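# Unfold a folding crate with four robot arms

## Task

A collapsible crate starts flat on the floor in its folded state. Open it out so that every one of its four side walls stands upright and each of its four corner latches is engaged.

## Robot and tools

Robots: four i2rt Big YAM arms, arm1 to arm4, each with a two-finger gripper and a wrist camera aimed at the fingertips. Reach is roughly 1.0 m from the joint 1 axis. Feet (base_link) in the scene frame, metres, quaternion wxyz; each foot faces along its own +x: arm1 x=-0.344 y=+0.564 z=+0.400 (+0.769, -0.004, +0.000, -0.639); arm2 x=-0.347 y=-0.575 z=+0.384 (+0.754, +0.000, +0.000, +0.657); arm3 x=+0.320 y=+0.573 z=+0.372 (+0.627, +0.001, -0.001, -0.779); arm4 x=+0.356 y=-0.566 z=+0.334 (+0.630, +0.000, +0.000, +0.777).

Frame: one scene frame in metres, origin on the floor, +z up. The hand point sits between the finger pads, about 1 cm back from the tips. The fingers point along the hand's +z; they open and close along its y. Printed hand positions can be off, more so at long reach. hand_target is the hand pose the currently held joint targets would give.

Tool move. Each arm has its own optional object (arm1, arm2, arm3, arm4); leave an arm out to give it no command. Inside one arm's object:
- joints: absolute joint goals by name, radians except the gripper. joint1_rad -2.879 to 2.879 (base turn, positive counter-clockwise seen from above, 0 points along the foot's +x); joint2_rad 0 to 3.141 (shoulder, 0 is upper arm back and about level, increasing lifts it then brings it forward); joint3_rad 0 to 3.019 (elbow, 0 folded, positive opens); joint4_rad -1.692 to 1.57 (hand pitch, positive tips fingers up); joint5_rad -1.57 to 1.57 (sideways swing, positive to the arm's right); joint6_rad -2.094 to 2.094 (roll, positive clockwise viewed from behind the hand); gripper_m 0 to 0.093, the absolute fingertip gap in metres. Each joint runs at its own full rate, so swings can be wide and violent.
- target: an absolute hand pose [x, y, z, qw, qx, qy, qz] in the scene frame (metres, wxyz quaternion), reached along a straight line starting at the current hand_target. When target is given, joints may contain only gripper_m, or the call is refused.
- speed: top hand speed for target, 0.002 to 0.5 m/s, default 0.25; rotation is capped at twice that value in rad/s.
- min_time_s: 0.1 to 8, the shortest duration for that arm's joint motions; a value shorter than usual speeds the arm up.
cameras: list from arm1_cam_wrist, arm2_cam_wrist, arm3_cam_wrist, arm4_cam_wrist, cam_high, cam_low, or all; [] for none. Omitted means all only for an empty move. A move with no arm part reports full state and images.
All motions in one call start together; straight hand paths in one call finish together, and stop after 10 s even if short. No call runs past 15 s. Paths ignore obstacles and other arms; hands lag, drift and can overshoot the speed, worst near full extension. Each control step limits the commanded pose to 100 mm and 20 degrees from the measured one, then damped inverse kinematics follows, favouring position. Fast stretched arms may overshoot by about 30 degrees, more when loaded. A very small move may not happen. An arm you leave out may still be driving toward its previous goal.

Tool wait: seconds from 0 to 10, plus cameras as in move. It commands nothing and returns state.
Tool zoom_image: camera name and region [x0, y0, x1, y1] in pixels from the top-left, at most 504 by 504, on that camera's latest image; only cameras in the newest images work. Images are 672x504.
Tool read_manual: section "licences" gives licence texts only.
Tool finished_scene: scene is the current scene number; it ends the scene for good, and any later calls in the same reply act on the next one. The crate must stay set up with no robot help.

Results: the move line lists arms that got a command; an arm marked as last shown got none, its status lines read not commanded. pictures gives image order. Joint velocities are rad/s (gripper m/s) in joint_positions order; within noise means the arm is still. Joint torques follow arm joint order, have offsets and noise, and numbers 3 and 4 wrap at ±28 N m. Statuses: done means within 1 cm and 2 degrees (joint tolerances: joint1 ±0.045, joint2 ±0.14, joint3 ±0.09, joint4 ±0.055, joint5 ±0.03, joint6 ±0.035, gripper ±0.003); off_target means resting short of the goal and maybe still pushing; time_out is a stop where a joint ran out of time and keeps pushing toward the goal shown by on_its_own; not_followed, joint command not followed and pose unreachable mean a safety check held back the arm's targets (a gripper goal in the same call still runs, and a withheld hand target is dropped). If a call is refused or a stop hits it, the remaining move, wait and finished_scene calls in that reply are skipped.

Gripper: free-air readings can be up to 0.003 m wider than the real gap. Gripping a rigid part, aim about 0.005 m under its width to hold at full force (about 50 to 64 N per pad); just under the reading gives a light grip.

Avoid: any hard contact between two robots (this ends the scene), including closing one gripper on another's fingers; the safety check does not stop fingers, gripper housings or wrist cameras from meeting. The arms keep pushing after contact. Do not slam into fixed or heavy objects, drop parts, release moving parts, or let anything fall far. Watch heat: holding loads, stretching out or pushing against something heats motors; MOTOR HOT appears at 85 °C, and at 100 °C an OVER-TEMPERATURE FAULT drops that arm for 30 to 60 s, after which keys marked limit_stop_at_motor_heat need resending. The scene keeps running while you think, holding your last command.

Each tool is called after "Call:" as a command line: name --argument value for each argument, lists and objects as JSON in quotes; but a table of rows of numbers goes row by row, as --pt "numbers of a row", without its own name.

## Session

Call:
move --cameras '["cam_high", "cam_low"]'

Call:
zoom_image --camera "cam_high" --region '[230, 220, 440, 410]'

Call:
zoom_image --camera "cam_low" --region '[210, 220, 490, 390]'

Scene clock: 0.00 s.
Joint torques (N m): no reading
Motor temperatures (°C): arm1=[26 28 28 23 25 23 24] | arm2=[23 24 24 24 27 26 24] | arm3=[26 25 26 23 25 23 27] | arm4=[24 26 26 29 26 24 26]
Heat: arm1: hottest joint2_rad 28 °C; arm2: hottest joint5_rad 27 °C; arm3: hottest gripper 27 °C; arm4: hottest joint4_rad 29 °C.
Joint velocities: within noise
arm1.joint_positions: joint1_rad=+0.789 joint2_rad=+0.609 joint3_rad=+1.408 joint4_rad=-1.451 joint5_rad=+0.217 joint6_rad=-0.687 gripper_m=+0.09396
arm1.joint_status: not commanded
arm1.hand: x=-0.1884 y=+0.4177 z=+0.9285 quat_wxyz=(-0.292, -0.006, -0.892, +0.344) (m; scene frame)
arm1.hand_target: x=-0.1903 y=+0.4191 z=+0.9382 quat_wxyz=(-0.301, -0.007, -0.887, +0.350) (m; scene frame)
arm1.hand_status: not commanded
arm2.joint_positions: joint1_rad=-0.187 joint2_rad=+0.597 joint3_rad=+1.311 joint4_rad=-1.291 joint5_rad=+0.241 joint6_rad=-0.242 gripper_m=+0.09396
arm2.joint_status: not commanded
arm2.hand: x=-0.2311 y=-0.3617 z=+0.9012 quat_wxyz=(-0.466, +0.549, -0.680, -0.135) (m; scene frame)
arm2.hand_target: x=-0.2316 y=-0.3634 z=+0.9148 quat_wxyz=(-0.477, +0.543, -0.676, -0.142) (m; scene frame)
arm2.hand_status: not commanded
arm3.joint_positions: joint1_rad=+0.868 joint2_rad=+0.636 joint3_rad=+1.401 joint4_rad=-1.459 joint5_rad=+0.267 joint6_rad=-0.463 gripper_m=+0.09396
arm3.joint_status: not commanded
arm3.hand: x=+0.4150 y=+0.3713 z=+0.8920 quat_wxyz=(-0.249, -0.258, -0.861, +0.361) (m; scene frame)
arm3.hand_target: x=+0.4139 y=+0.3728 z=+0.9010 quat_wxyz=(-0.257, -0.258, -0.856, +0.367) (m; scene frame)
arm3.hand_status: not commanded
arm4.joint_positions: joint1_rad=-0.127 joint2_rad=+0.607 joint3_rad=+1.357 joint4_rad=-1.287 joint5_rad=+0.183 joint6_rad=-0.762 gripper_m=+0.09396
arm4.joint_status: not commanded
arm4.hand: x=+0.3687 y=-0.3251 z=+0.8718 quat_wxyz=(-0.479, +0.793, -0.351, -0.140) (m; scene frame)
arm4.hand_target: x=+0.3689 y=-0.3277 z=+0.8812 quat_wxyz=(-0.487, +0.788, -0.349, -0.145) (m; scene frame)
arm4.hand_status: not commanded
pictures: cam_high, cam_low

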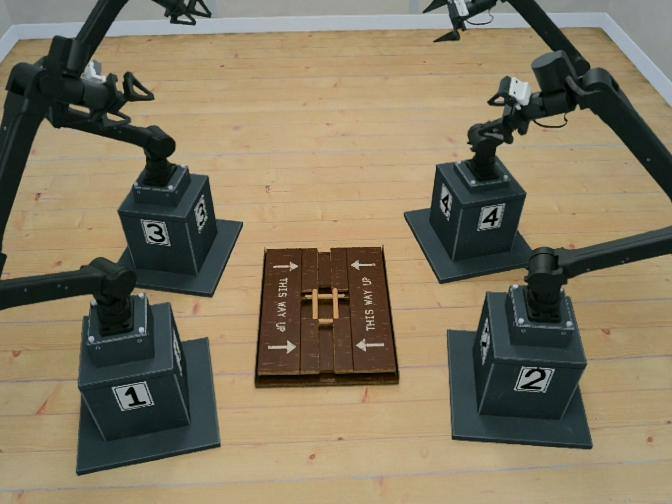

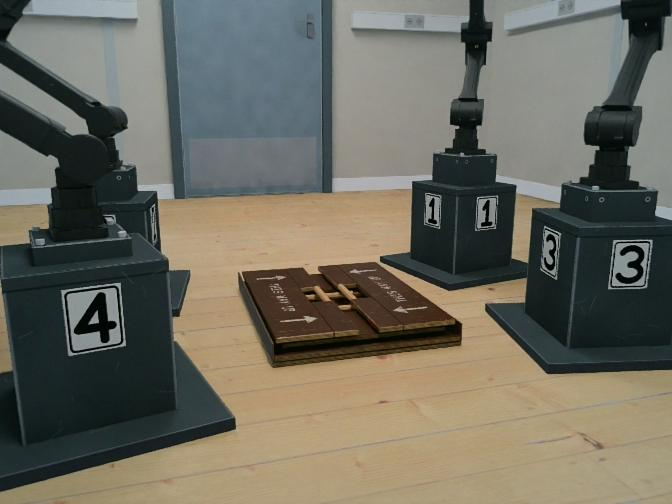

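Scaled by 2.400 from the camera's image (finer frame: 960x720).

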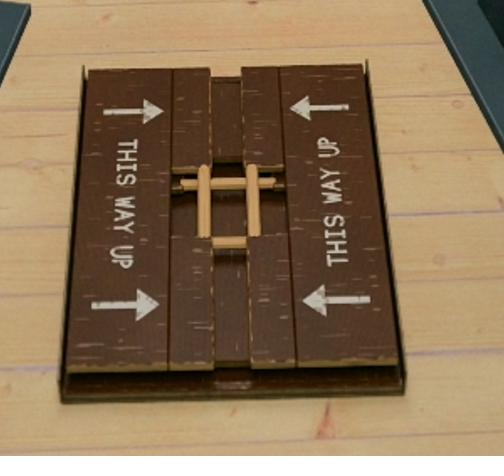

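Scaled by 1.800 from the camera's image (finer frame: 960x720).

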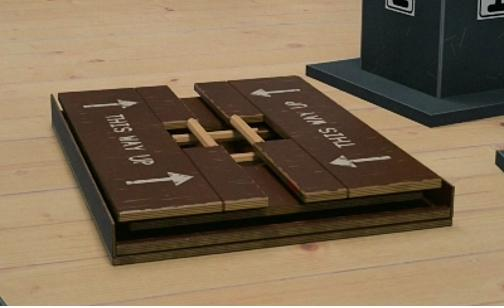

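Call:
move --arm3 '{"target": [-0.03, 0.050, 0.175, 0.1305, 0.9914, 0, 0], "speed": 0.4, "joints": {"gripper_m": 0.055}}' --arm2 '{"target": [-0.002, -0.043, 0.165, 0, 0, 0.9914, 0.1305], "speed": 0.4, "joints": {"gripper_m": 0.055}}' --arm1 '{"target": [-0.24, 0.14, 0.38, 0.0966, 0.7337, 0.6666, 0.0878], "speed": 0.4, "joints": {"gripper_m": 0.055}}' --arm4 '{"target": [0.22, -0.30, 0.42, 0.0912, 0.6924, -0.7096, -0.0934], "speed": 0.4, "joints": {"gripper_m": 0.055}}' --cameras '["arm3_cam_wrist", "arm2_cam_wrist", "cam_low"]'

Scene clock: 13.37 s.
Joint torques (N m): arm1=[-1.14 -15.38 8.4 0.98 -0.05 0.14] | arm2=[-0.97 -23.3 6.6 0.21 -0.17 0.05] | arm3=[-1.38 -16.56 7.12 0.25 -0.04 0.12] | arm4=[1.03 -5.36 8.28 0.64 -0.32 0.25]
Motor temperatures (°C): arm1=[26 28 29 23 25 23 24] | arm2=[23 24 25 24 27 26 24] | arm3=[26 25 28 23 25 23 27] | arm4=[24 26 27 29 26 25 26]
Heat: arm1: hottest joint3_rad 29 °C; arm2: hottest joint5_rad 27 °C; arm3: hottest joint3_rad 28 °C; arm4: hottest joint4_rad 29 °C.
move: arm1 off_target; arm2 off_target; arm3 off_target; arm4 done
Joint velocities: within noise
arm1.joint_positions: joint1_rad=-0.036 joint2_rad=+1.735 joint3_rad=+0.902 joint4_rad=-0.733 joint5_rad=-0.262 joint6_rad=+0.238 gripper_m=+0.05507
arm1.joint_status: all done
arm1.hand: x=-0.2398 y=+0.1665 z=+0.3699 quat_wxyz=(-0.075, -0.732, -0.670, -0.103)
arm1.hand_target: x=-0.2395 y=+0.1451 z=+0.3783 quat_wxyz=(-0.091, -0.736, -0.664, -0.093)
arm1.hand_status: off_target (0.028 m and 3.1 deg from the pose sent, 0.617 m and 106.6 deg at the start)
arm2.joint_positions: joint1_rad=-0.476 joint2_rad=+2.433 joint3_rad=+1.458 joint4_rad=-0.418 joint5_rad=-0.147 joint6_rad=+0.970 gripper_m=+0.05513
arm2.joint_status: all done
arm2.hand: x=-0.0158 y=-0.0603 z=+0.1512 quat_wxyz=(+0.009, +0.001, -0.993, -0.114)
arm2.hand_target: x=-0.0031 y=-0.0488 z=+0.1620 quat_wxyz=(+0.003, -0.005, -0.992, -0.126)
arm2.hand_status: off_target (0.026 m and 2.1 deg from the pose sent, 0.834 m and 92.4 deg at the start)
arm3.joint_positions: joint1_rad=-0.411 joint2_rad=+2.351 joint3_rad=+1.429 joint4_rad=-0.448 joint5_rad=-0.147 joint6_rad=+0.963 gripper_m=+0.05513
arm3.joint_status: all done
arm3.hand: x=-0.0203 y=+0.0594 z=+0.1770 quat_wxyz=(-0.124, -0.992, +0.002, -0.003)
arm3.hand_target: x=-0.0292 y=+0.0544 z=+0.1724 quat_wxyz=(-0.125, -0.992, +0.010, -0.004)
arm3.hand_status: off_target (0.014 m and 0.9 deg from the pose sent, 0.903 m and 146.5 deg at the start)
arm4.joint_positions: joint1_rad=+0.122 joint2_rad=+1.159 joint3_rad=+0.685 joint4_rad=-1.012 joint5_rad=-0.238 joint6_rad=+0.357 gripper_m=+0.05507
arm4.joint_status: all done
arm4.hand: x=+0.2229 y=-0.3022 z=+0.4228 quat_wxyz=(+0.089, +0.695, -0.708, -0.089)
arm4.hand_target: x=+0.2249 y=-0.3018 z=+0.4188 quat_wxyz=(+0.091, +0.686, -0.717, -0.088)
arm4.hand_status: done (0.005 m and 0.7 deg from the pose sent, 0.476 m and 79.8 deg at the start)
pictures: arm2_cam_wrist, arm3_cam_wrist, cam_low

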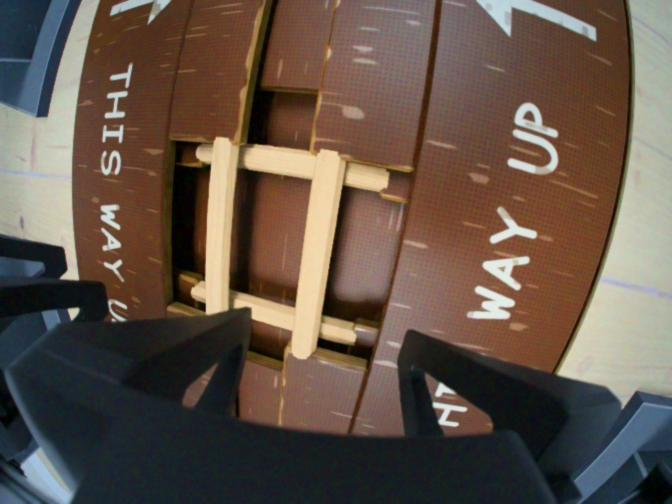

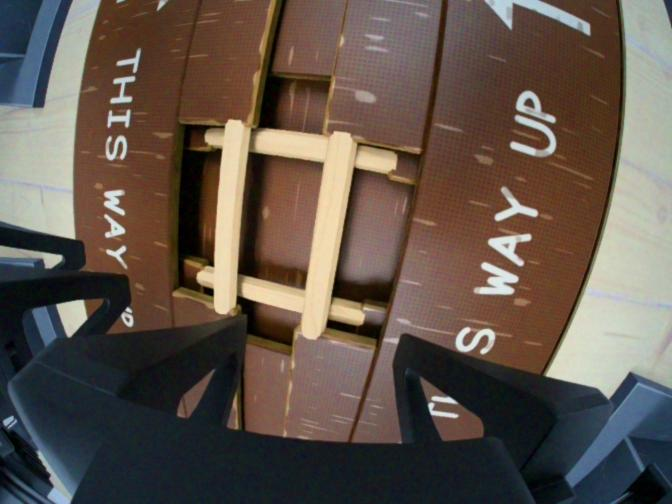

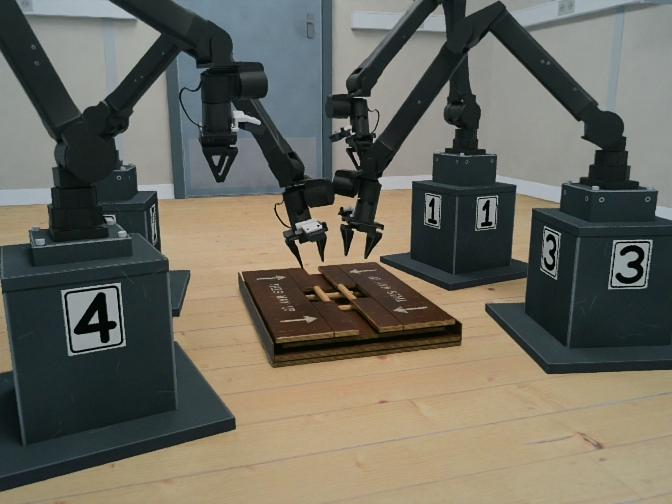

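Call:
move --arm3 '{"target": [-0.033, 0.0262, 0.052, 0.1305, 0.9914, 0, 0], "speed": 0.2}' --cameras '["arm3_cam_wrist"]'

Scene clock: 19.60 s.
Joint torques (N m): arm1=[-0.73 -15.68 8.57 0.88 -0.08 0.15] | arm2=[-0.67 -23.18 6.58 0.23 -0.16 0.04] | arm3=[0.44 -17.32 6.3 0.84 0.16 0.13] | arm4=[1.08 -5.36 8.28 0.64 -0.32 0.26]
Motor temperatures (°C): arm1=[26 28 29 23 25 23 24] | arm2=[23 25 25 24 27 26 24] | arm3=[26 25 28 23 25 23 27] | arm4=[24 26 27 29 26 25 26]
Heat: arm1: hottest joint3_rad 29 °C; arm2: hottest joint5_rad 27 °C; arm3: hottest joint3_rad 28 °C; arm4: hottest joint4_rad 29 °C.
move: arm3 off_target
Joint velocities: within noise
arm1.joint_positions: joint1_rad=-0.032 joint2_rad=+1.735 joint3_rad=+0.902 joint4_rad=-0.733 joint5_rad=-0.262 joint6_rad=+0.238 gripper_m=+0.05507
arm1.joint_status: not commanded
arm1.hand: x=-0.2380 y=+0.1670 z=+0.3699 quat_wxyz=(-0.074, -0.730, -0.671, -0.103)
arm1.hand_target: x=-0.2376 y=+0.1456 z=+0.3783 quat_wxyz=(-0.091, -0.734, -0.666, -0.093)
arm1.hand_status: not commanded
arm2.joint_positions: joint1_rad=-0.474 joint2_rad=+2.433 joint3_rad=+1.458 joint4_rad=-0.418 joint5_rad=-0.147 joint6_rad=+0.971 gripper_m=+0.05513
arm2.joint_status: not commanded
arm2.hand: x=-0.0165 y=-0.0598 z=+0.1512 quat_wxyz=(+0.009, +0.001, -0.993, -0.114)
arm2.hand_target: x=-0.0039 y=-0.0483 z=+0.1620 quat_wxyz=(+0.003, -0.005, -0.992, -0.126)
arm2.hand_status: not commanded
arm3.joint_positions: joint1_rad=-0.402 joint2_rad=+2.639 joint3_rad=+1.636 joint4_rad=-0.362 joint5_rad=-0.149 joint6_rad=+0.963 gripper_m=+0.05511
arm3.joint_status: not commanded
arm3.hand: x=-0.0298 y=+0.0353 z=+0.0608 quat_wxyz=(-0.126, -0.992, -0.003, -0.003)
arm3.hand_target: x=-0.0282 y=+0.0260 z=+0.0517 quat_wxyz=(-0.129, -0.992, -0.004, -0.001)
arm3.hand_status: off_target (0.013 m and 0.7 deg from the pose sent, 0.130 m and 0.9 deg at the start)
arm4: as last shown
arm4.joint_positions: joint1_rad=+0.122 joint2_rad=+1.159 joint3_rad=+0.685 joint4_rad=-1.012 joint5_rad=-0.238 joint6_rad=+0.358 gripper_m=+0.05507
arm4.hand_target: x=+0.2249 y=-0.3018 z=+0.4188 quat_wxyz=(+0.091, +0.685, -0.717, -0.088)

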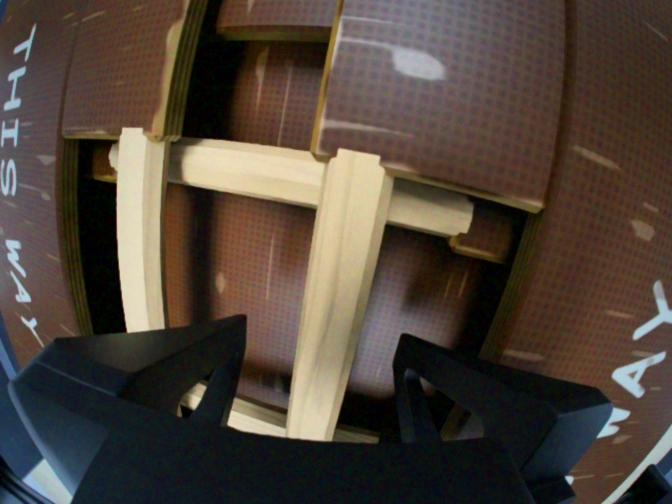

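Call:
move --arm3 '{"joints": {"gripper_m": 0.008}}'

Call:
move --arm3 '{"target": [-0.032, 0.0465, 0.150, 0.1736, 0.9848, 0, 0], "speed": 0.12}' --arm2 '{"target": [-0.005, -0.0225, 0.049, 0, 0, 0.9914, 0.1305], "speed": 0.15}' --cameras '["arm2_cam_wrist", "arm3_cam_wrist"]'

Scene clock: 23.90 s.
Joint torques (N m): arm1=[-0.73 -15.5 8.49 0.84 -0.1 0.18] | arm2=[-0.67 -23.12 6.61 0.2 -0.16 0.04] | arm3=[0.5 -17.32 6.06 0.94 0.18 0.11] | arm4=[1.03 -5.36 8.28 0.64 -0.32 0.26]
Motor temperatures (°C): arm1=[26 28 29 23 25 23 24] | arm2=[23 25 25 24 27 26 24] | arm3=[26 25 28 23 25 23 27] | arm4=[24 26 27 29 26 25 26]
Heat: arm1: hottest joint3_rad 29 °C; arm2: hottest joint5_rad 27 °C; arm3: hottest joint3_rad 28 °C; arm4: hottest joint4_rad 29 °C.
move: arm3 off_target
Joint velocities: within noise
arm1, arm2, arm4: as last shown
arm3.joint_positions: joint1_rad=-0.409 joint2_rad=+2.639 joint3_rad=+1.641 joint4_rad=-0.359 joint5_rad=-0.159 joint6_rad=+0.966 gripper_m=+0.01631
arm3.joint_status: gripper_m off_target (ended at +0.01634, target +0.00800)
arm3.hand: x=-0.0344 y=+0.0342 z=+0.0625 quat_wxyz=(-0.132, -0.991, +0.002, -0.005)
arm3.hand_target: x=-0.0317 y=+0.0272 z=+0.0524 quat_wxyz=(-0.133, -0.991, +0.000, -0.003)
arm3.hand_status: not commanded
pictures: none

Scene clock: 25.57 s.
Joint torques (N m): arm1=[-0.97 -15.62 8.43 0.98 -0.07 0.17] | arm2=[1.49 -23.47 5.93 0.76 0.02 0.04] | arm3=[-0.62 -22.65 2.26 -0.32 -0.02 -0.04] | arm4=[1.08 -5.42 8.28 0.64 -0.32 0.26]
Motor temperatures (°C): arm1=[26 28 29 23 25 23 24] | arm2=[23 25 25 24 27 26 24] | arm3=[26 26 28 23 25 23 27] | arm4=[24 26 27 29 26 25 26]
Heat: arm1: hottest joint3_rad 29 °C; arm2: hottest joint5_rad 27 °C; arm3: hottest joint3_rad 28 °C; arm4: hottest joint4_rad 29 °C.
move: arm2 off_target; arm3 off_target
Joint velocities: within noise
arm1, arm4: as last shown
arm2.joint_positions: joint1_rad=-0.454 joint2_rad=+2.696 joint3_rad=+1.662 joint4_rad=-0.341 joint5_rad=-0.147 joint6_rad=+0.987 gripper_m=+0.05509
arm2.joint_status: not commanded
arm2.hand: x=-0.0130 y=-0.0327 z=+0.0474 quat_wxyz=(+0.006, +0.004, -0.993, -0.122)
arm2.hand_target: x=-0.0086 y=-0.0205 z=+0.0494 quat_wxyz=(+0.000, +0.003, -0.991, -0.131)
arm2.hand_status: off_target (0.013 m and 1.3 deg from the pose sent, 0.109 m and 2.2 deg at the start)
arm3.joint_positions: joint1_rad=-0.426 joint2_rad=+2.476 joint3_rad=+1.470 joint4_rad=-0.271 joint5_rad=-0.199 joint6_rad=+0.960 gripper_m=+0.01648
arm3.joint_status: not commanded
arm3.hand: x=-0.0330 y=+0.0431 z=+0.1244 quat_wxyz=(-0.176, -0.984, +0.001, +0.004)
arm3.hand_target: x=-0.0338 y=+0.0444 z=+0.1483 quat_wxyz=(-0.175, -0.984, -0.001, +0.004)
arm3.hand_status: off_target (0.026 m and 0.5 deg from the pose sent, 0.088 m and 4.8 deg at the start)

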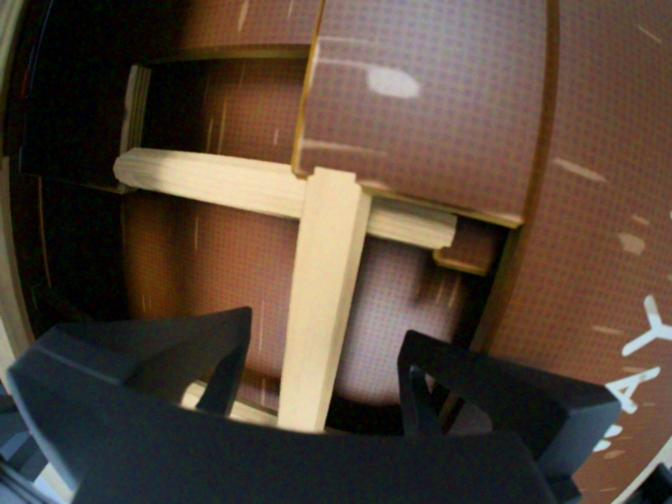

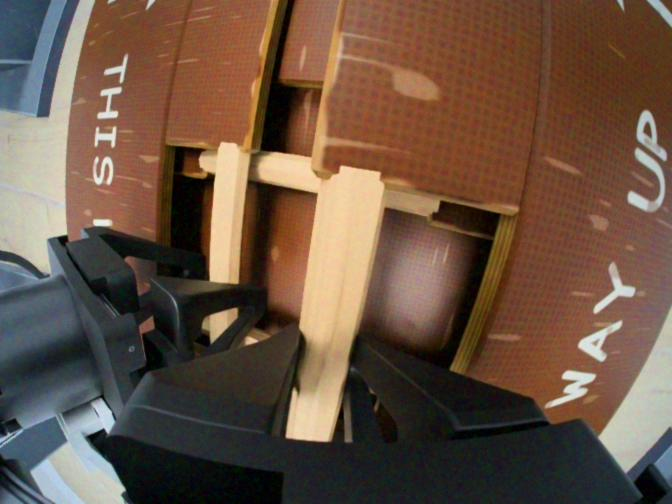

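Call:
move --arm2 '{"joints": {"gripper_m": 0.008}}' --arm3 '{"target": [-0.032, 0.0945, 0.222, 0.2588, 0.9659, 0, 0], "speed": 0.1}'

Call:
move --arm2 '{"target": [-0.005, -0.0366, 0.153, 0, 0, 0.9848, 0.1736], "speed": 0.11}' --arm3 '{"target": [-0.032, 0.1745, 0.256, 0.3256, 0.9455, 0, 0], "speed": 0.1}' --cameras '["cam_low"]'

Scene clock: 30.13 s.
Joint torques (N m): arm1=[-1.03 -14.92 8.47 1.09 -0.06 0.14] | arm2=[0.21 -23.41 5.6 0.64 0.11 0.05] | arm3=[-0.56 -19.96 2.54 0.8 -0.46 -0.02] | arm4=[1.08 -5.36 8.28 0.64 -0.32 0.26]
Motor temperatures (°C): arm1=[26 28 30 23 25 23 24] | arm2=[23 25 25 24 27 26 24] | arm3=[26 26 28 23 25 23 27] | arm4=[24 26 27 29 26 25 26]
Heat: arm1: hottest joint3_rad 30 °C; arm2: hottest joint5_rad 27 °C; arm3: hottest joint3_rad 28 °C; arm4: hottest joint4_rad 29 °C.
move: arm2 off_target; arm3 off_target
Joint velocities: within noise
arm1, arm4: as last shown
arm2.joint_positions: joint1_rad=-0.453 joint2_rad=+2.696 joint3_rad=+1.668 joint4_rad=-0.337 joint5_rad=-0.156 joint6_rad=+0.977 gripper_m=+0.01661
arm2.joint_status: gripper_m off_target (ended at +0.01664, target +0.00800)
arm2.hand: x=-0.0126 y=-0.0275 z=+0.0494 quat_wxyz=(+0.007, +0.010, -0.992, -0.129)
arm2.hand_target: x=-0.0093 y=-0.0204 z=+0.0495 quat_wxyz=(+0.002, +0.008, -0.991, -0.133)
arm2.hand_status: not commanded
arm3.joint_positions: joint1_rad=-0.512 joint2_rad=+2.239 joint3_rad=+1.197 joint4_rad=-0.139 joint5_rad=-0.325 joint6_rad=+0.905 gripper_m=+0.01633
arm3.joint_status: not commanded
arm3.hand: x=-0.0328 y=+0.0937 z=+0.2055 quat_wxyz=(-0.249, -0.969, -0.001, +0.000)
arm3.hand_target: x=-0.0318 y=+0.0955 z=+0.2211 quat_wxyz=(-0.255, -0.967, -0.003, +0.000)
arm3.hand_status: off_target (0.017 m and 1.2 deg from the pose sent, 0.110 m and 9.8 deg at the start)
pictures: none

Scene clock: 31.73 s.
Joint torques (N m): arm1=[-0.91 -15.21 8.38 0.79 -0.07 0.2] | arm2=[-0.97 -28.75 2.97 -0.51 -0.07 0.04] | arm3=[-1.85 -17.73 1.62 0.64 -0.12 -0.05] | arm4=[1.08 -5.36 8.28 0.64 -0.32 0.26]
Motor temperatures (°C): arm1=[26 28 30 23 25 23 24] | arm2=[23 25 25 24 27 26 25] | arm3=[26 26 28 23 25 23 27] | arm4=[24 26 27 29 26 25 26]
Heat: arm1: hottest joint3_rad 30 °C; arm2: hottest joint5_rad 27 °C; arm3: hottest joint3_rad 28 °C; arm4: hottest joint4_rad 29 °C.
move: arm2 off_target; arm3 off_target
Joint velocities: within noise
arm1, arm4: as last shown
arm2.joint_positions: joint1_rad=-0.474 joint2_rad=+2.519 joint3_rad=+1.486 joint4_rad=-0.257 joint5_rad=-0.202 joint6_rad=+0.973 gripper_m=+0.01685
arm2.joint_status: not commanded
arm2.hand: x=-0.0123 y=-0.0373 z=+0.1174 quat_wxyz=(+0.003, +0.008, -0.985, -0.171)
arm2.hand_target: x=-0.0024 y=-0.0341 z=+0.1520 quat_wxyz=(-0.002, +0.000, -0.984, -0.178)
arm2.hand_status: off_target (0.036 m and 1.0 deg from the pose sent, 0.104 m and 5.4 deg at the start)
arm3.joint_positions: joint1_rad=-0.643 joint2_rad=+2.096 joint3_rad=+0.961 joint4_rad=+0.043 joint5_rad=-0.492 joint6_rad=+0.827 gripper_m=+0.01629
arm3.joint_status: not commanded
arm3.hand: x=-0.0318 y=+0.1608 z=+0.2465 quat_wxyz=(-0.330, -0.944, -0.004, -0.001)
arm3.hand_target: x=-0.0311 y=+0.1714 z=+0.2566 quat_wxyz=(-0.328, -0.945, +0.002, +0.000)
arm3.hand_status: off_target (0.017 m and 0.7 deg from the pose sent, 0.095 m and 9.2 deg at the start)

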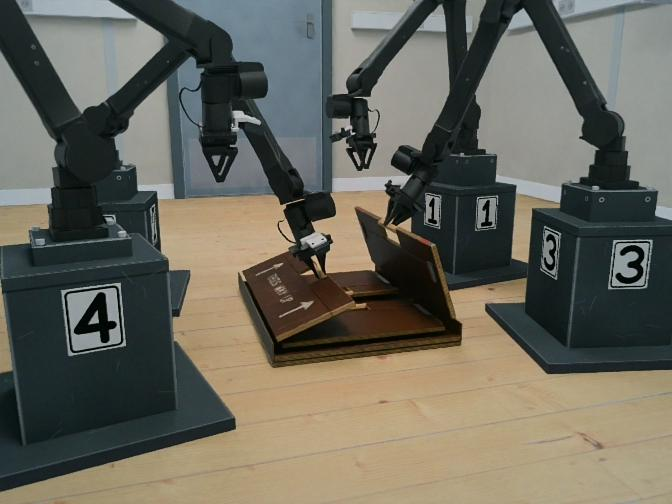

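Call:
move --arm2 '{"target": [-0.005, -0.0856, 0.214, 0, 0, 0.9703, 0.2419], "speed": 0.1}' --arm3 '{"target": [-0.032, 0.2285, 0.262, 0.3584, 0.9336, 0, 0], "speed": 0.08}' --arm1 '{"target": [-0.115, 0.005, 0.21, 0.0966, 0.7337, 0.6666, 0.0878], "speed": 0.3}' --arm4 '{"target": [0.20, -0.09, 0.36, 0.0912, 0.6924, -0.7096, -0.0934], "speed": 0.3}'

Call:
move --arm2 '{"target": [-0.005, -0.1556, 0.244, 0, 0, 0.9511, 0.3090], "speed": 0.1}' --arm3 '{"target": [-0.032, 0.2515, 0.262, 0.3584, 0.9336, 0, 0], "speed": 0.06}' --arm1 '{"target": [-0.0776, 0.012, 0.095, 0.0966, 0.7337, 0.6666, 0.0878], "speed": 0.2}' --arm4 '{"target": [0.064, 0.0, 0.20, 0.0912, 0.6924, -0.7096, -0.0934], "speed": 0.25}' --cameras '["cam_low", "cam_high", "arm1_cam_wrist", "arm4_cam_wrist"]'

Scene clock: 37.30 s.
Joint torques (N m): arm1=[-0.03 -23.3 7.79 0.29 0.1 0.16] | arm2=[-1.03 -24.59 3 0.39 -0.28 0] | arm3=[-1.96 -15.68 0.79 0.57 -0.05 -0.13] | arm4=[1.32 -14.04 11.45 -0.06 -0.33 -0.12]
Motor temperatures (°C): arm1=[26 28 30 23 25 23 24] | arm2=[23 27 25 24 27 26 25] | arm3=[26 26 28 23 25 23 28] | arm4=[24 26 28 29 26 25 26]
Heat: arm1: hottest joint3_rad 30 °C; arm2: hottest joint2_rad 27 °C; arm3: hottest joint3_rad 28 °C; arm4: hottest joint4_rad 29 °C.
move: arm1 off_target; arm2 off_target; arm3 off_target; arm4 off_target
Joint velocities: arm1=[within noise] | arm2=[within noise] | arm3=[within noise] | arm4=[0.015 0.015 -0.046 0.012 -0.007 -0.081 0]
arm1.joint_positions: joint1_rad=+0.134 joint2_rad=+2.349 joint3_rad=+1.422 joint4_rad=-0.554 joint5_rad=-0.246 joint6_rad=+0.421 gripper_m=+0.05507
arm1.joint_status: not commanded
arm1.hand: x=-0.1214 y=+0.0188 z=+0.2071 quat_wxyz=(-0.091, -0.732, -0.669, -0.090)
arm1.hand_target: x=-0.1152 y=+0.0066 z=+0.2093 quat_wxyz=(-0.097, -0.734, -0.667, -0.087)
arm1.hand_status: off_target (0.015 m and 0.8 deg from the pose sent, 0.259 m and 3.2 deg at the start)
arm2.joint_positions: joint1_rad=-0.543 joint2_rad=+2.300 joint3_rad=+1.223 joint4_rad=-0.125 joint5_rad=-0.294 joint6_rad=+0.930 gripper_m=+0.01679
arm2.joint_status: not commanded
arm2.hand: x=-0.0129 y=-0.0825 z=+0.1915 quat_wxyz=(+0.002, +0.008, -0.973, -0.232)
arm2.hand_target: x=-0.0059 y=-0.0837 z=+0.2128 quat_wxyz=(-0.003, +0.002, -0.971, -0.240)
arm2.hand_status: off_target (0.024 m and 1.5 deg from the pose sent, 0.108 m and 8.3 deg at the start)
arm3.joint_positions: joint1_rad=-0.750 joint2_rad=+2.048 joint3_rad=+0.854 joint4_rad=+0.102 joint5_rad=-0.600 joint6_rad=+0.736 gripper_m=+0.01629
arm3.joint_status: not commanded
arm3.hand: x=-0.0320 y=+0.2106 z=+0.2574 quat_wxyz=(-0.365, -0.931, -0.008, -0.003)
arm3.hand_target: x=-0.0291 y=+0.2247 z=+0.2618 quat_wxyz=(-0.359, -0.933, -0.002, -0.002)
arm3.hand_status: off_target (0.018 m and 1.3 deg from the pose sent, 0.069 m and 3.5 deg at the start)
arm4.joint_positions: joint1_rad=+0.027 joint2_rad=+1.772 joint3_rad=+1.132 joint4_rad=-0.890 joint5_rad=-0.253 joint6_rad=+0.278 gripper_m=+0.05507
arm4.joint_status: not commanded
arm4.hand: x=+0.2026 y=-0.1092 z=+0.3518 quat_wxyz=(+0.099, +0.687, -0.715, -0.081)
arm4.hand_target: x=+0.2012 y=-0.0913 z=+0.3591 quat_wxyz=(+0.092, +0.692, -0.710, -0.094)
arm4.hand_status: off_target (0.021 m and 1.9 deg from the pose sent, 0.222 m and 0.7 deg at the start)
pictures: none

Scene clock: 39.13 s.
Joint torques (N m): arm1=[-0.15 -23.88 6.54 1.1 0.11 0.18] | arm2=[-2.08 -21.54 2.21 0.39 0.03 -0.1] | arm3=[-4.31 -15.91 0.24 -0.01 -0.07 -0.28] | arm4=[1.85 -19.96 10.54 0.05 -0.18 0.23]
Motor temperatures (°C): arm1=[26 28 30 23 25 23 24] | arm2=[23 27 25 24 27 26 25] | arm3=[26 26 28 23 25 23 28] | arm4=[24 26 28 29 26 25 26]
Heat: arm1: hottest joint3_rad 30 °C; arm2: hottest joint2_rad 27 °C; arm3: hottest joint3_rad 28 °C; arm4: hottest joint4_rad 29 °C.
move: arm1 off_target; arm2 off_target; arm3 off_target; arm4 off_target
Joint velocities: within noise
arm1.joint_positions: joint1_rad=+0.197 joint2_rad=+2.599 joint3_rad=+1.554 joint4_rad=-0.431 joint5_rad=-0.240 joint6_rad=+0.485 gripper_m=+0.05507
arm1.joint_status: not commanded
arm1.hand: x=-0.0860 y=+0.0248 z=+0.0972 quat_wxyz=(-0.086, -0.733, -0.669, -0.092)
arm1.hand_target: x=-0.0795 y=+0.0135 z=+0.0948 quat_wxyz=(-0.096, -0.734, -0.666, -0.087)
arm1.hand_status: off_target (0.016 m and 1.4 deg from the pose sent, 0.121 m and 0.8 deg at the start)
arm2.joint_positions: joint1_rad=-0.663 joint2_rad=+2.167 joint3_rad=+0.993 joint4_rad=+0.059 joint5_rad=-0.458 joint6_rad=+0.859 gripper_m=+0.01671
arm2.joint_status: not commanded
arm2.hand: x=-0.0130 y=-0.1437 z=+0.2316 quat_wxyz=(+0.010, +0.010, -0.950, -0.312)
arm2.hand_target: x=-0.0057 y=-0.1545 z=+0.2442 quat_wxyz=(+0.003, +0.000, -0.950, -0.311)
arm2.hand_status: off_target (0.019 m and 1.6 deg from the pose sent, 0.090 m and 9.2 deg at the start)
arm3.joint_positions: joint1_rad=-0.779 joint2_rad=+2.039 joint3_rad=+0.831 joint4_rad=+0.102 joint5_rad=-0.621 joint6_rad=+0.699 gripper_m=+0.01629
arm3.joint_status: not commanded
arm3.hand: x=-0.0313 y=+0.2247 z=+0.2582 quat_wxyz=(-0.369, -0.929, -0.012, -0.003)
arm3.hand_target: x=-0.0304 y=+0.2495 z=+0.2612 quat_wxyz=(-0.360, -0.933, +0.000, -0.002)
arm3.hand_status: off_target (0.027 m and 2.0 deg from the pose sent, 0.041 m and 1.3 deg at the start)
arm4.joint_positions: joint1_rad=+0.201 joint2_rad=+2.289 joint3_rad=+1.526 joint4_rad=-0.710 joint5_rad=-0.236 joint6_rad=+0.430 gripper_m=+0.05507
arm4.joint_status: not commanded
arm4.hand: x=+0.0717 y=-0.0118 z=+0.1992 quat_wxyz=(+0.093, +0.698, -0.705, -0.087)
arm4.hand_target: x=+0.0659 y=+0.0002 z=+0.1990 quat_wxyz=(+0.089, +0.693, -0.710, -0.094)
arm4.hand_status: off_target (0.014 m and 1.1 deg from the pose sent, 0.233 m and 1.9 deg at the start)
pictures: arm1_cam_wrist, arm4_cam_wrist, cam_high, cam_low

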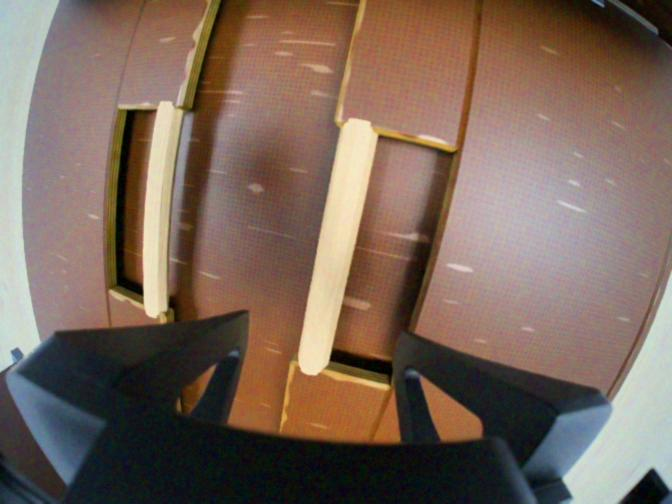

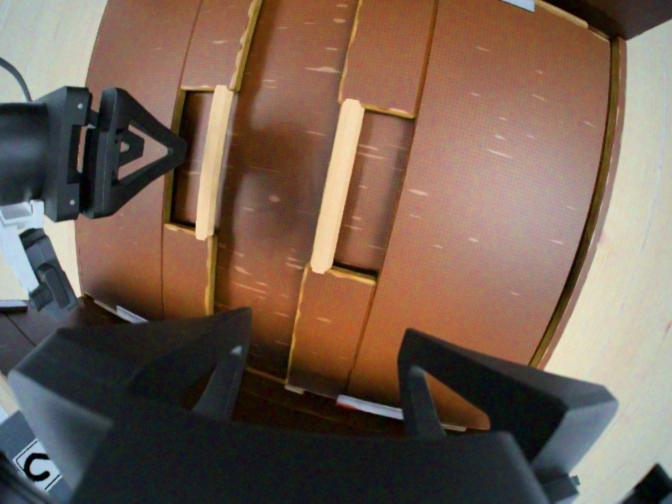

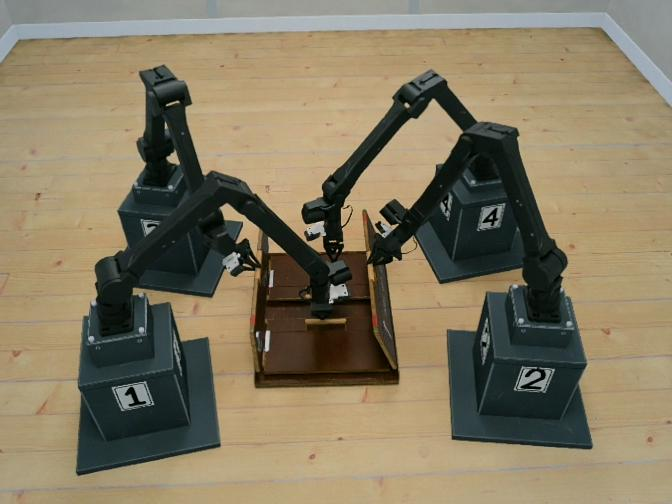

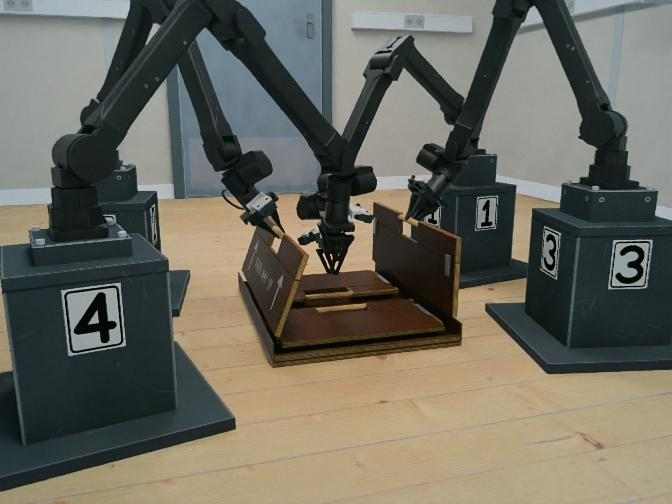

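Call:
move --arm1 '{"target": [-0.063, 0.006, 0.0245, 0.0966, 0.7337, 0.6666, 0.0878], "speed": 0.15}' --arm4 '{"target": [0.0255, 0.012, 0.026, 0.0912, 0.6924, -0.7096, -0.0934], "speed": 0.15}' --arm2 '{"target": [-0.005, -0.2256, 0.249, 0, 0, 0.9336, 0.3584], "speed": 0.1}' --cameras '["arm1_cam_wrist", "arm4_cam_wrist"]'

Scene clock: 47.03 s.
Joint torques (N m): arm1=[0.15 -24.29 6.41 1.28 0.09 0.16] | arm2=[-2.73 -18.08 1.81 0.51 0.45 -0.13] | arm3=[-4.42 -15.85 0.18 0.02 -0.04 -0.27] | arm4=[2.73 -21.54 9.01 0.39 -0.16 0.26]
Motor temperatures (°C): arm1=[26 29 30 23 25 23 24] | arm2=[23 27 25 24 27 26 25] | arm3=[26 27 28 23 25 23 28] | arm4=[24 27 29 29 26 25 26]
Heat: arm1: hottest joint3_rad 30 °C; arm2: hottest joint2_rad 27 °C; arm3: hottest joint3_rad 28 °C; arm4: hottest joint3_rad 29 °C.
move: arm1 off_target; arm2 off_target; arm4 off_target
Joint velocities: within noise
arm1.joint_positions: joint1_rad=+0.214 joint2_rad=+2.774 joint3_rad=+1.715 joint4_rad=-0.403 joint5_rad=-0.239 joint6_rad=+0.507 gripper_m=+0.05507
arm1.joint_status: not commanded
arm1.hand: x=-0.0709 y=+0.0130 z=+0.0302 quat_wxyz=(-0.090, -0.734, -0.667, -0.091)
arm1.hand_target: x=-0.0622 y=+0.0063 z=+0.0252 quat_wxyz=(-0.098, -0.733, -0.667, -0.087)
arm1.hand_status: off_target (0.012 m and 0.8 deg from the pose sent, 0.079 m and 1.4 deg at the start)
arm2.joint_positions: joint1_rad=-0.803 joint2_rad=+2.108 joint3_rad=+0.834 joint4_rad=+0.179 joint5_rad=-0.604 joint6_rad=+0.755 gripper_m=+0.01671
arm2.joint_status: not commanded
arm2.hand: x=-0.0134 y=-0.2092 z=+0.2469 quat_wxyz=(+0.012, +0.013, -0.930, -0.366)
arm2.hand_target: x=-0.0066 y=-0.2249 z=+0.2489 quat_wxyz=(+0.004, -0.003, -0.934, -0.357)
arm2.hand_status: off_target (0.019 m and 2.2 deg from the pose sent, 0.084 m and 5.8 deg at the start)
arm3: as last shown
arm3.hand_target: x=-0.0304 y=+0.2494 z=+0.2612 quat_wxyz=(-0.360, -0.933, +0.000, -0.002)
arm4.joint_positions: joint1_rad=+0.254 joint2_rad=+2.676 joint3_rad=+1.776 joint4_rad=-0.560 joint5_rad=-0.233 joint6_rad=+0.481 gripper_m=+0.05506
arm4.joint_status: not commanded
arm4.hand: x=+0.0288 y=+0.0026 z=+0.0333 quat_wxyz=(+0.093, +0.699, -0.704, -0.088)
arm4.hand_target: x=+0.0214 y=+0.0066 z=+0.0254 quat_wxyz=(+0.092, +0.696, -0.707, -0.092)
arm4.hand_status: off_target (0.012 m and 1.2 deg from the pose sent, 0.181 m and 1.1 deg at the start)

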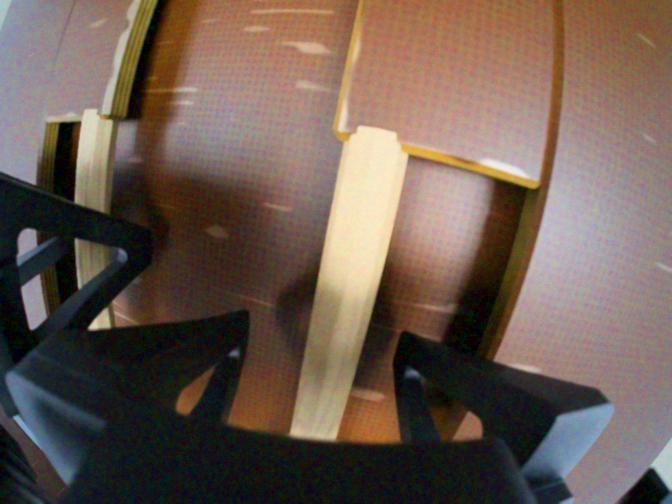

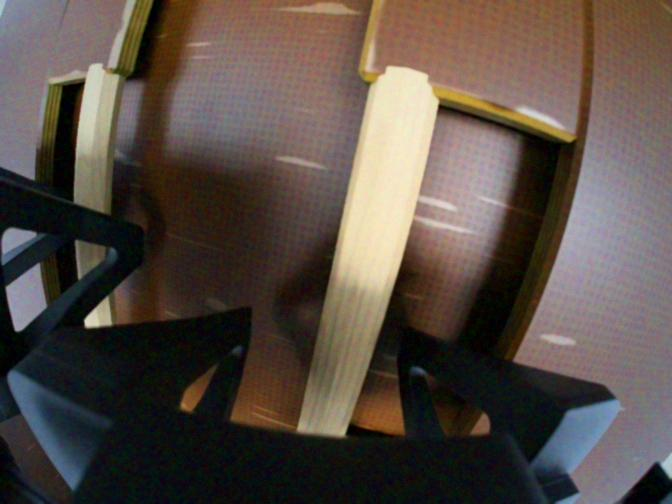

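Call:
move --arm1 '{"target": [-0.062, 0.006, 0.0175, 0.0966, 0.7337, 0.6666, 0.0878], "speed": 0.1}' --arm4 '{"joints": {"gripper_m": 0.008}}' --arm2 '{"target": [-0.005, -0.237, 0.249, 0, 0, 0.9336, 0.3584], "speed": 0.06}'

Call:
move --arm1 '{"joints": {"gripper_m": 0.008}}' --cameras '["cam_high"]'

Scene clock: 49.67 s.
Joint torques (N m): arm1=[0.5 -24 6.6 1.24 0.15 0.18] | arm2=[-4.31 -18.26 1.09 0.54 0.22 -0.28] | arm3=[-4.13 -16.09 0.31 0.03 -0.06 -0.27] | arm4=[2.37 -21.48 9.05 0.39 -0.19 0.11]
Motor temperatures (°C): arm1=[26 29 30 23 25 23 24] | arm2=[23 27 25 24 27 26 25] | arm3=[26 27 27 23 25 23 28] | arm4=[24 27 29 29 26 25 26]
Heat: arm1: hottest joint3_rad 30 °C; arm2: hottest joint2_rad 27 °C; arm3: hottest gripper 28 °C; arm4: hottest joint3_rad 29 °C.
move: arm1 off_target; arm2 off_target; arm4 off_target
Joint velocities: within noise
arm1.joint_positions: joint1_rad=+0.214 joint2_rad=+2.789 joint3_rad=+1.729 joint4_rad=-0.403 joint5_rad=-0.239 joint6_rad=+0.508 gripper_m=+0.05507
arm1.joint_status: not commanded
arm1.hand: x=-0.0709 y=+0.0128 z=+0.0241 quat_wxyz=(-0.089, -0.734, -0.667, -0.091)
arm1.hand_target: x=-0.0625 y=+0.0070 z=+0.0176 quat_wxyz=(-0.096, -0.734, -0.666, -0.088)
arm1.hand_status: off_target (0.013 m and 0.9 deg from the pose sent, 0.017 m and 0.8 deg at the start)
arm2.joint_positions: joint1_rad=-0.807 joint2_rad=+2.108 joint3_rad=+0.826 joint4_rad=+0.190 joint5_rad=-0.609 joint6_rad=+0.744 gripper_m=+0.01671
arm2.joint_status: not commanded
arm2.hand: x=-0.0141 y=-0.2116 z=+0.2468 quat_wxyz=(+0.009, +0.017, -0.929, -0.368)
arm2.hand_target: x=-0.0057 y=-0.2358 z=+0.2484 quat_wxyz=(+0.000, -0.002, -0.933, -0.360)
arm2.hand_status: off_target (0.027 m and 2.5 deg from the pose sent, 0.029 m and 2.2 deg at the start)
arm3: as last shown
arm4.joint_positions: joint1_rad=+0.244 joint2_rad=+2.676 joint3_rad=+1.776 joint4_rad=-0.560 joint5_rad=-0.236 joint6_rad=+0.495 gripper_m=+0.01656
arm4.joint_status: gripper_m off_target (ended at +0.01659, target +0.00800)
arm4.hand: x=+0.0335 y=+0.0054 z=+0.0334 quat_wxyz=(+0.095, +0.691, -0.711, -0.089)
arm4.hand_target: x=+0.0261 y=+0.0095 z=+0.0257 quat_wxyz=(+0.093, +0.692, -0.710, -0.093)
arm4.hand_status: not commanded
pictures: none

Scene clock: 50.40 s.
Joint torques (N m): arm1=[0.62 -23.77 6.72 1.32 0.1 0.06] | arm2=[-4.42 -18.2 1.07 0.51 0.22 -0.28] | arm3=[-3.96 -15.38 0.24 -0.02 -0.05 -0.29] | arm4=[2.37 -21.42 9.03 0.38 -0.17 0.11]
Motor temperatures (°C): arm1=[26 29 31 23 25 23 24] | arm2=[23 27 25 24 27 26 25] | arm3=[26 27 27 23 25 23 28] | arm4=[24 27 29 29 26 25 26]
Heat: arm1: hottest joint3_rad 31 °C; arm2: hottest joint2_rad 27 °C; arm3: hottest gripper 28 °C; arm4: hottest joint3_rad 29 °C.
move: arm1 off_target
Joint velocities: within noise
arm1.joint_positions: joint1_rad=+0.211 joint2_rad=+2.791 joint3_rad=+1.729 joint4_rad=-0.405 joint5_rad=-0.239 joint6_rad=+0.521 gripper_m=+0.01725
arm1.joint_status: gripper_m off_target (ended at +0.01728, target +0.00800)
arm1.hand: x=-0.0730 y=+0.0130 z=+0.0231 quat_wxyz=(-0.087, -0.740, -0.661, -0.092)
arm1.hand_target: x=-0.0642 y=+0.0068 z=+0.0174 quat_wxyz=(-0.096, -0.735, -0.665, -0.089)
arm1.hand_status: not commanded
arm2, arm3, arm4: as last shown

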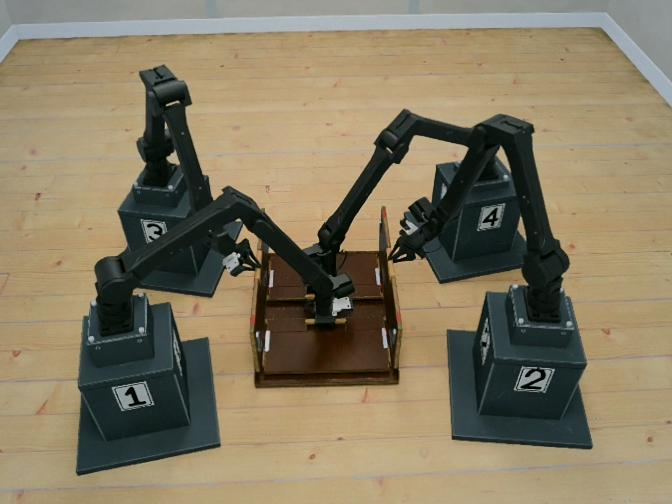

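Call:
move --arm1 '{"target": [-0.084, 0.005, 0.141, 0.1285, 0.7290, 0.6622, 0.1168], "speed": 0.12}' --arm4 '{"target": [0.046, 0.012, 0.152, 0.1213, 0.6879, -0.7049, -0.1243], "speed": 0.12}' --cameras '["cam_high", "cam_low"]'

Call:
move --arm1 '{"target": [-0.147, 0.010, 0.220, 0.1791, 0.7182, 0.6524, 0.1627], "speed": 0.12}' --arm4 '{"target": [0.110, 0.010, 0.230, 0.1690, 0.6777, -0.6945, -0.1732], "speed": 0.12}' --cameras '["cam_high", "cam_low"]'

Scene clock: 65.50 s.
Joint torques (N m): arm1=[-0.73 -29.92 3.97 -0.1 0.1 -0.1] | arm2=[-4.42 -18.26 1.09 0.54 0.22 -0.28] | arm3=[-4.48 -16.09 0.13 0.08 -0.05 -0.26] | arm4=[1.85 -27.05 6.46 -0.87 -0.2 -0.1]
Motor temperatures (°C): arm1=[26 31 31 23 25 23 25] | arm2=[23 28 25 24 27 26 25] | arm3=[26 28 27 23 25 23 28] | arm4=[24 28 29 29 26 25 27]
Heat: arm1: hottest joint2_rad 31 °C; arm2: hottest joint2_rad 28 °C; arm3: hottest joint2_rad 28 °C; arm4: hottest joint3_rad 29 °C.
move: arm1 off_target; arm4 off_target
Joint velocities: within noise
arm1.joint_positions: joint1_rad=+0.158 joint2_rad=+2.574 joint3_rad=+1.537 joint4_rad=-0.394 joint5_rad=-0.332 joint6_rad=+0.487 gripper_m=+0.01730
arm1.joint_status: not commanded
arm1.hand: x=-0.0892 y=+0.0119 z=+0.1133 quat_wxyz=(-0.124, -0.736, -0.653, -0.125)
arm1.hand_target: x=-0.0852 y=+0.0003 z=+0.1409 quat_wxyz=(-0.135, -0.729, -0.660, -0.118)
arm1.hand_status: off_target (0.029 m and 1.7 deg from the pose sent, 0.119 m and 5.6 deg at the start)
arm2, arm3: as last shown
arm3.joint_positions: joint1_rad=-0.779 joint2_rad=+2.039 joint3_rad=+0.831 joint4_rad=+0.102 joint5_rad=-0.621 joint6_rad=+0.698 gripper_m=+0.01629
arm3.hand: x=-0.0313 y=+0.2247 z=+0.2582 quat_wxyz=(-0.369, -0.929, -0.013, -0.002)
arm4.joint_positions: joint1_rad=+0.201 joint2_rad=+2.481 joint3_rad=+1.632 joint4_rad=-0.586 joint5_rad=-0.316 joint6_rad=+0.466 gripper_m=+0.01666
arm4.joint_status: not commanded
arm4.hand: x=+0.0493 y=+0.0062 z=+0.1197 quat_wxyz=(+0.125, +0.684, -0.709, -0.116)
arm4.hand_target: x=+0.0449 y=+0.0149 z=+0.1508 quat_wxyz=(+0.119, +0.691, -0.701, -0.128)
arm4.hand_status: off_target (0.033 m and 1.2 deg from the pose sent, 0.119 m and 5.1 deg at the start)

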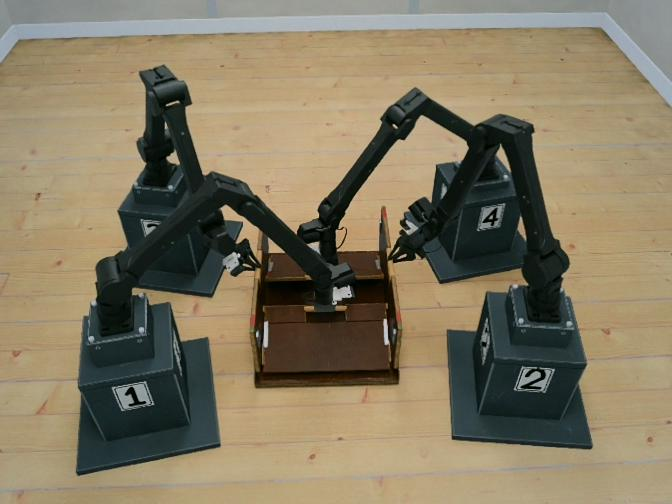

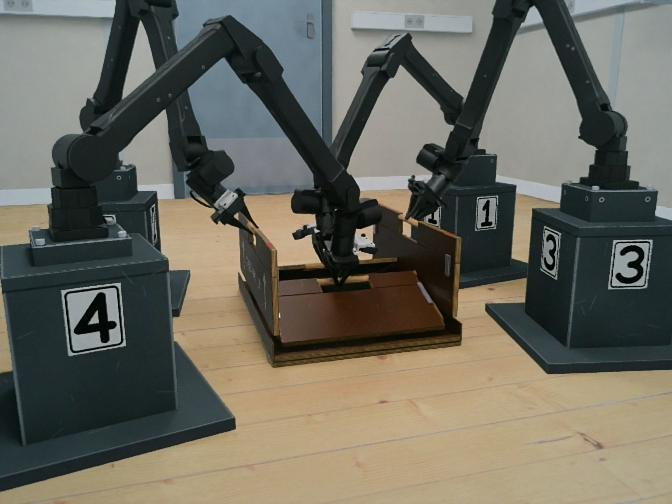

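Scene clock: 66.93 s.
Joint torques (N m): arm1=[-0.44 -28.51 3.69 -0.27 -0.01 -0.16] | arm2=[-4.37 -18.26 1.06 0.53 0.21 -0.28] | arm3=[-4.13 -16.21 0.18 0.06 -0.06 -0.26] | arm4=[1.55 -25.11 6.76 -0.88 -0.38 -0.06]
Motor temperatures (°C): arm1=[26 31 31 23 25 23 25] | arm2=[23 28 25 24 27 26 25] | arm3=[26 28 27 23 25 23 28] | arm4=[24 28 29 29 26 25 27]
Heat: arm1: hottest joint2_rad 31 °C; arm2: hottest joint2_rad 28 °C; arm3: hottest joint2_rad 28 °C; arm4: hottest joint3_rad 29 °C.
move: arm1 off_target; arm4 off_target
Joint velocities: within noise
arm1.joint_positions: joint1_rad=+0.027 joint2_rad=+2.380 joint3_rad=+1.371 joint4_rad=-0.417 joint5_rad=-0.467 joint6_rad=+0.372 gripper_m=+0.01682
arm1.joint_status: not commanded
arm1.hand: x=-0.1476 y=+0.0128 z=+0.1948 quat_wxyz=(-0.172, -0.728, -0.643, -0.166)
arm1.hand_target: x=-0.1475 y=+0.0088 z=+0.2185 quat_wxyz=(-0.178, -0.720, -0.652, -0.159)
arm1.hand_status: off_target (0.025 m and 1.8 deg from the pose sent, 0.121 m and 7.9 deg at the start)
arm2, arm3: as last shown
arm4.joint_positions: joint1_rad=+0.076 joint2_rad=+2.288 joint3_rad=+1.480 joint4_rad=-0.624 joint5_rad=-0.463 joint6_rad=+0.352 gripper_m=+0.01625
arm4.joint_status: not commanded
arm4.hand: x=+0.1091 y=+0.0050 z=+0.2022 quat_wxyz=(+0.174, +0.674, -0.699, -0.163)
arm4.hand_target: x=+0.1091 y=+0.0098 z=+0.2286 quat_wxyz=(+0.169, +0.678, -0.695, -0.173)
arm4.hand_status: off_target (0.028 m and 1.4 deg from the pose sent, 0.126 m and 8.4 deg at the start)

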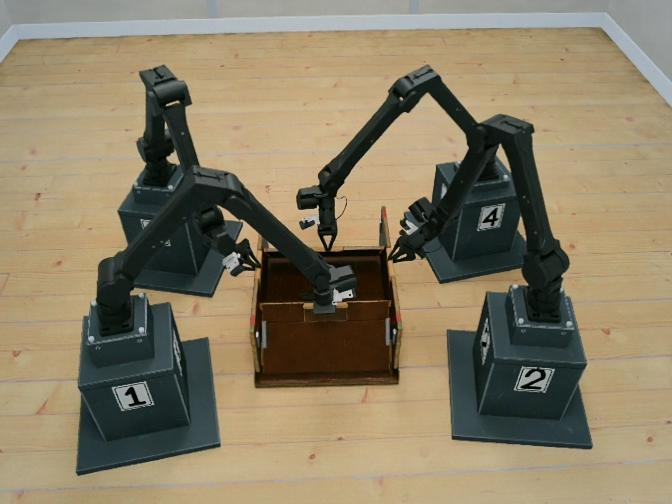

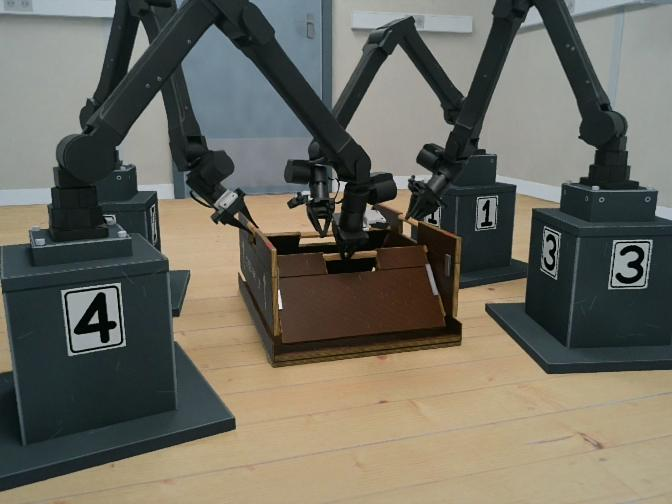

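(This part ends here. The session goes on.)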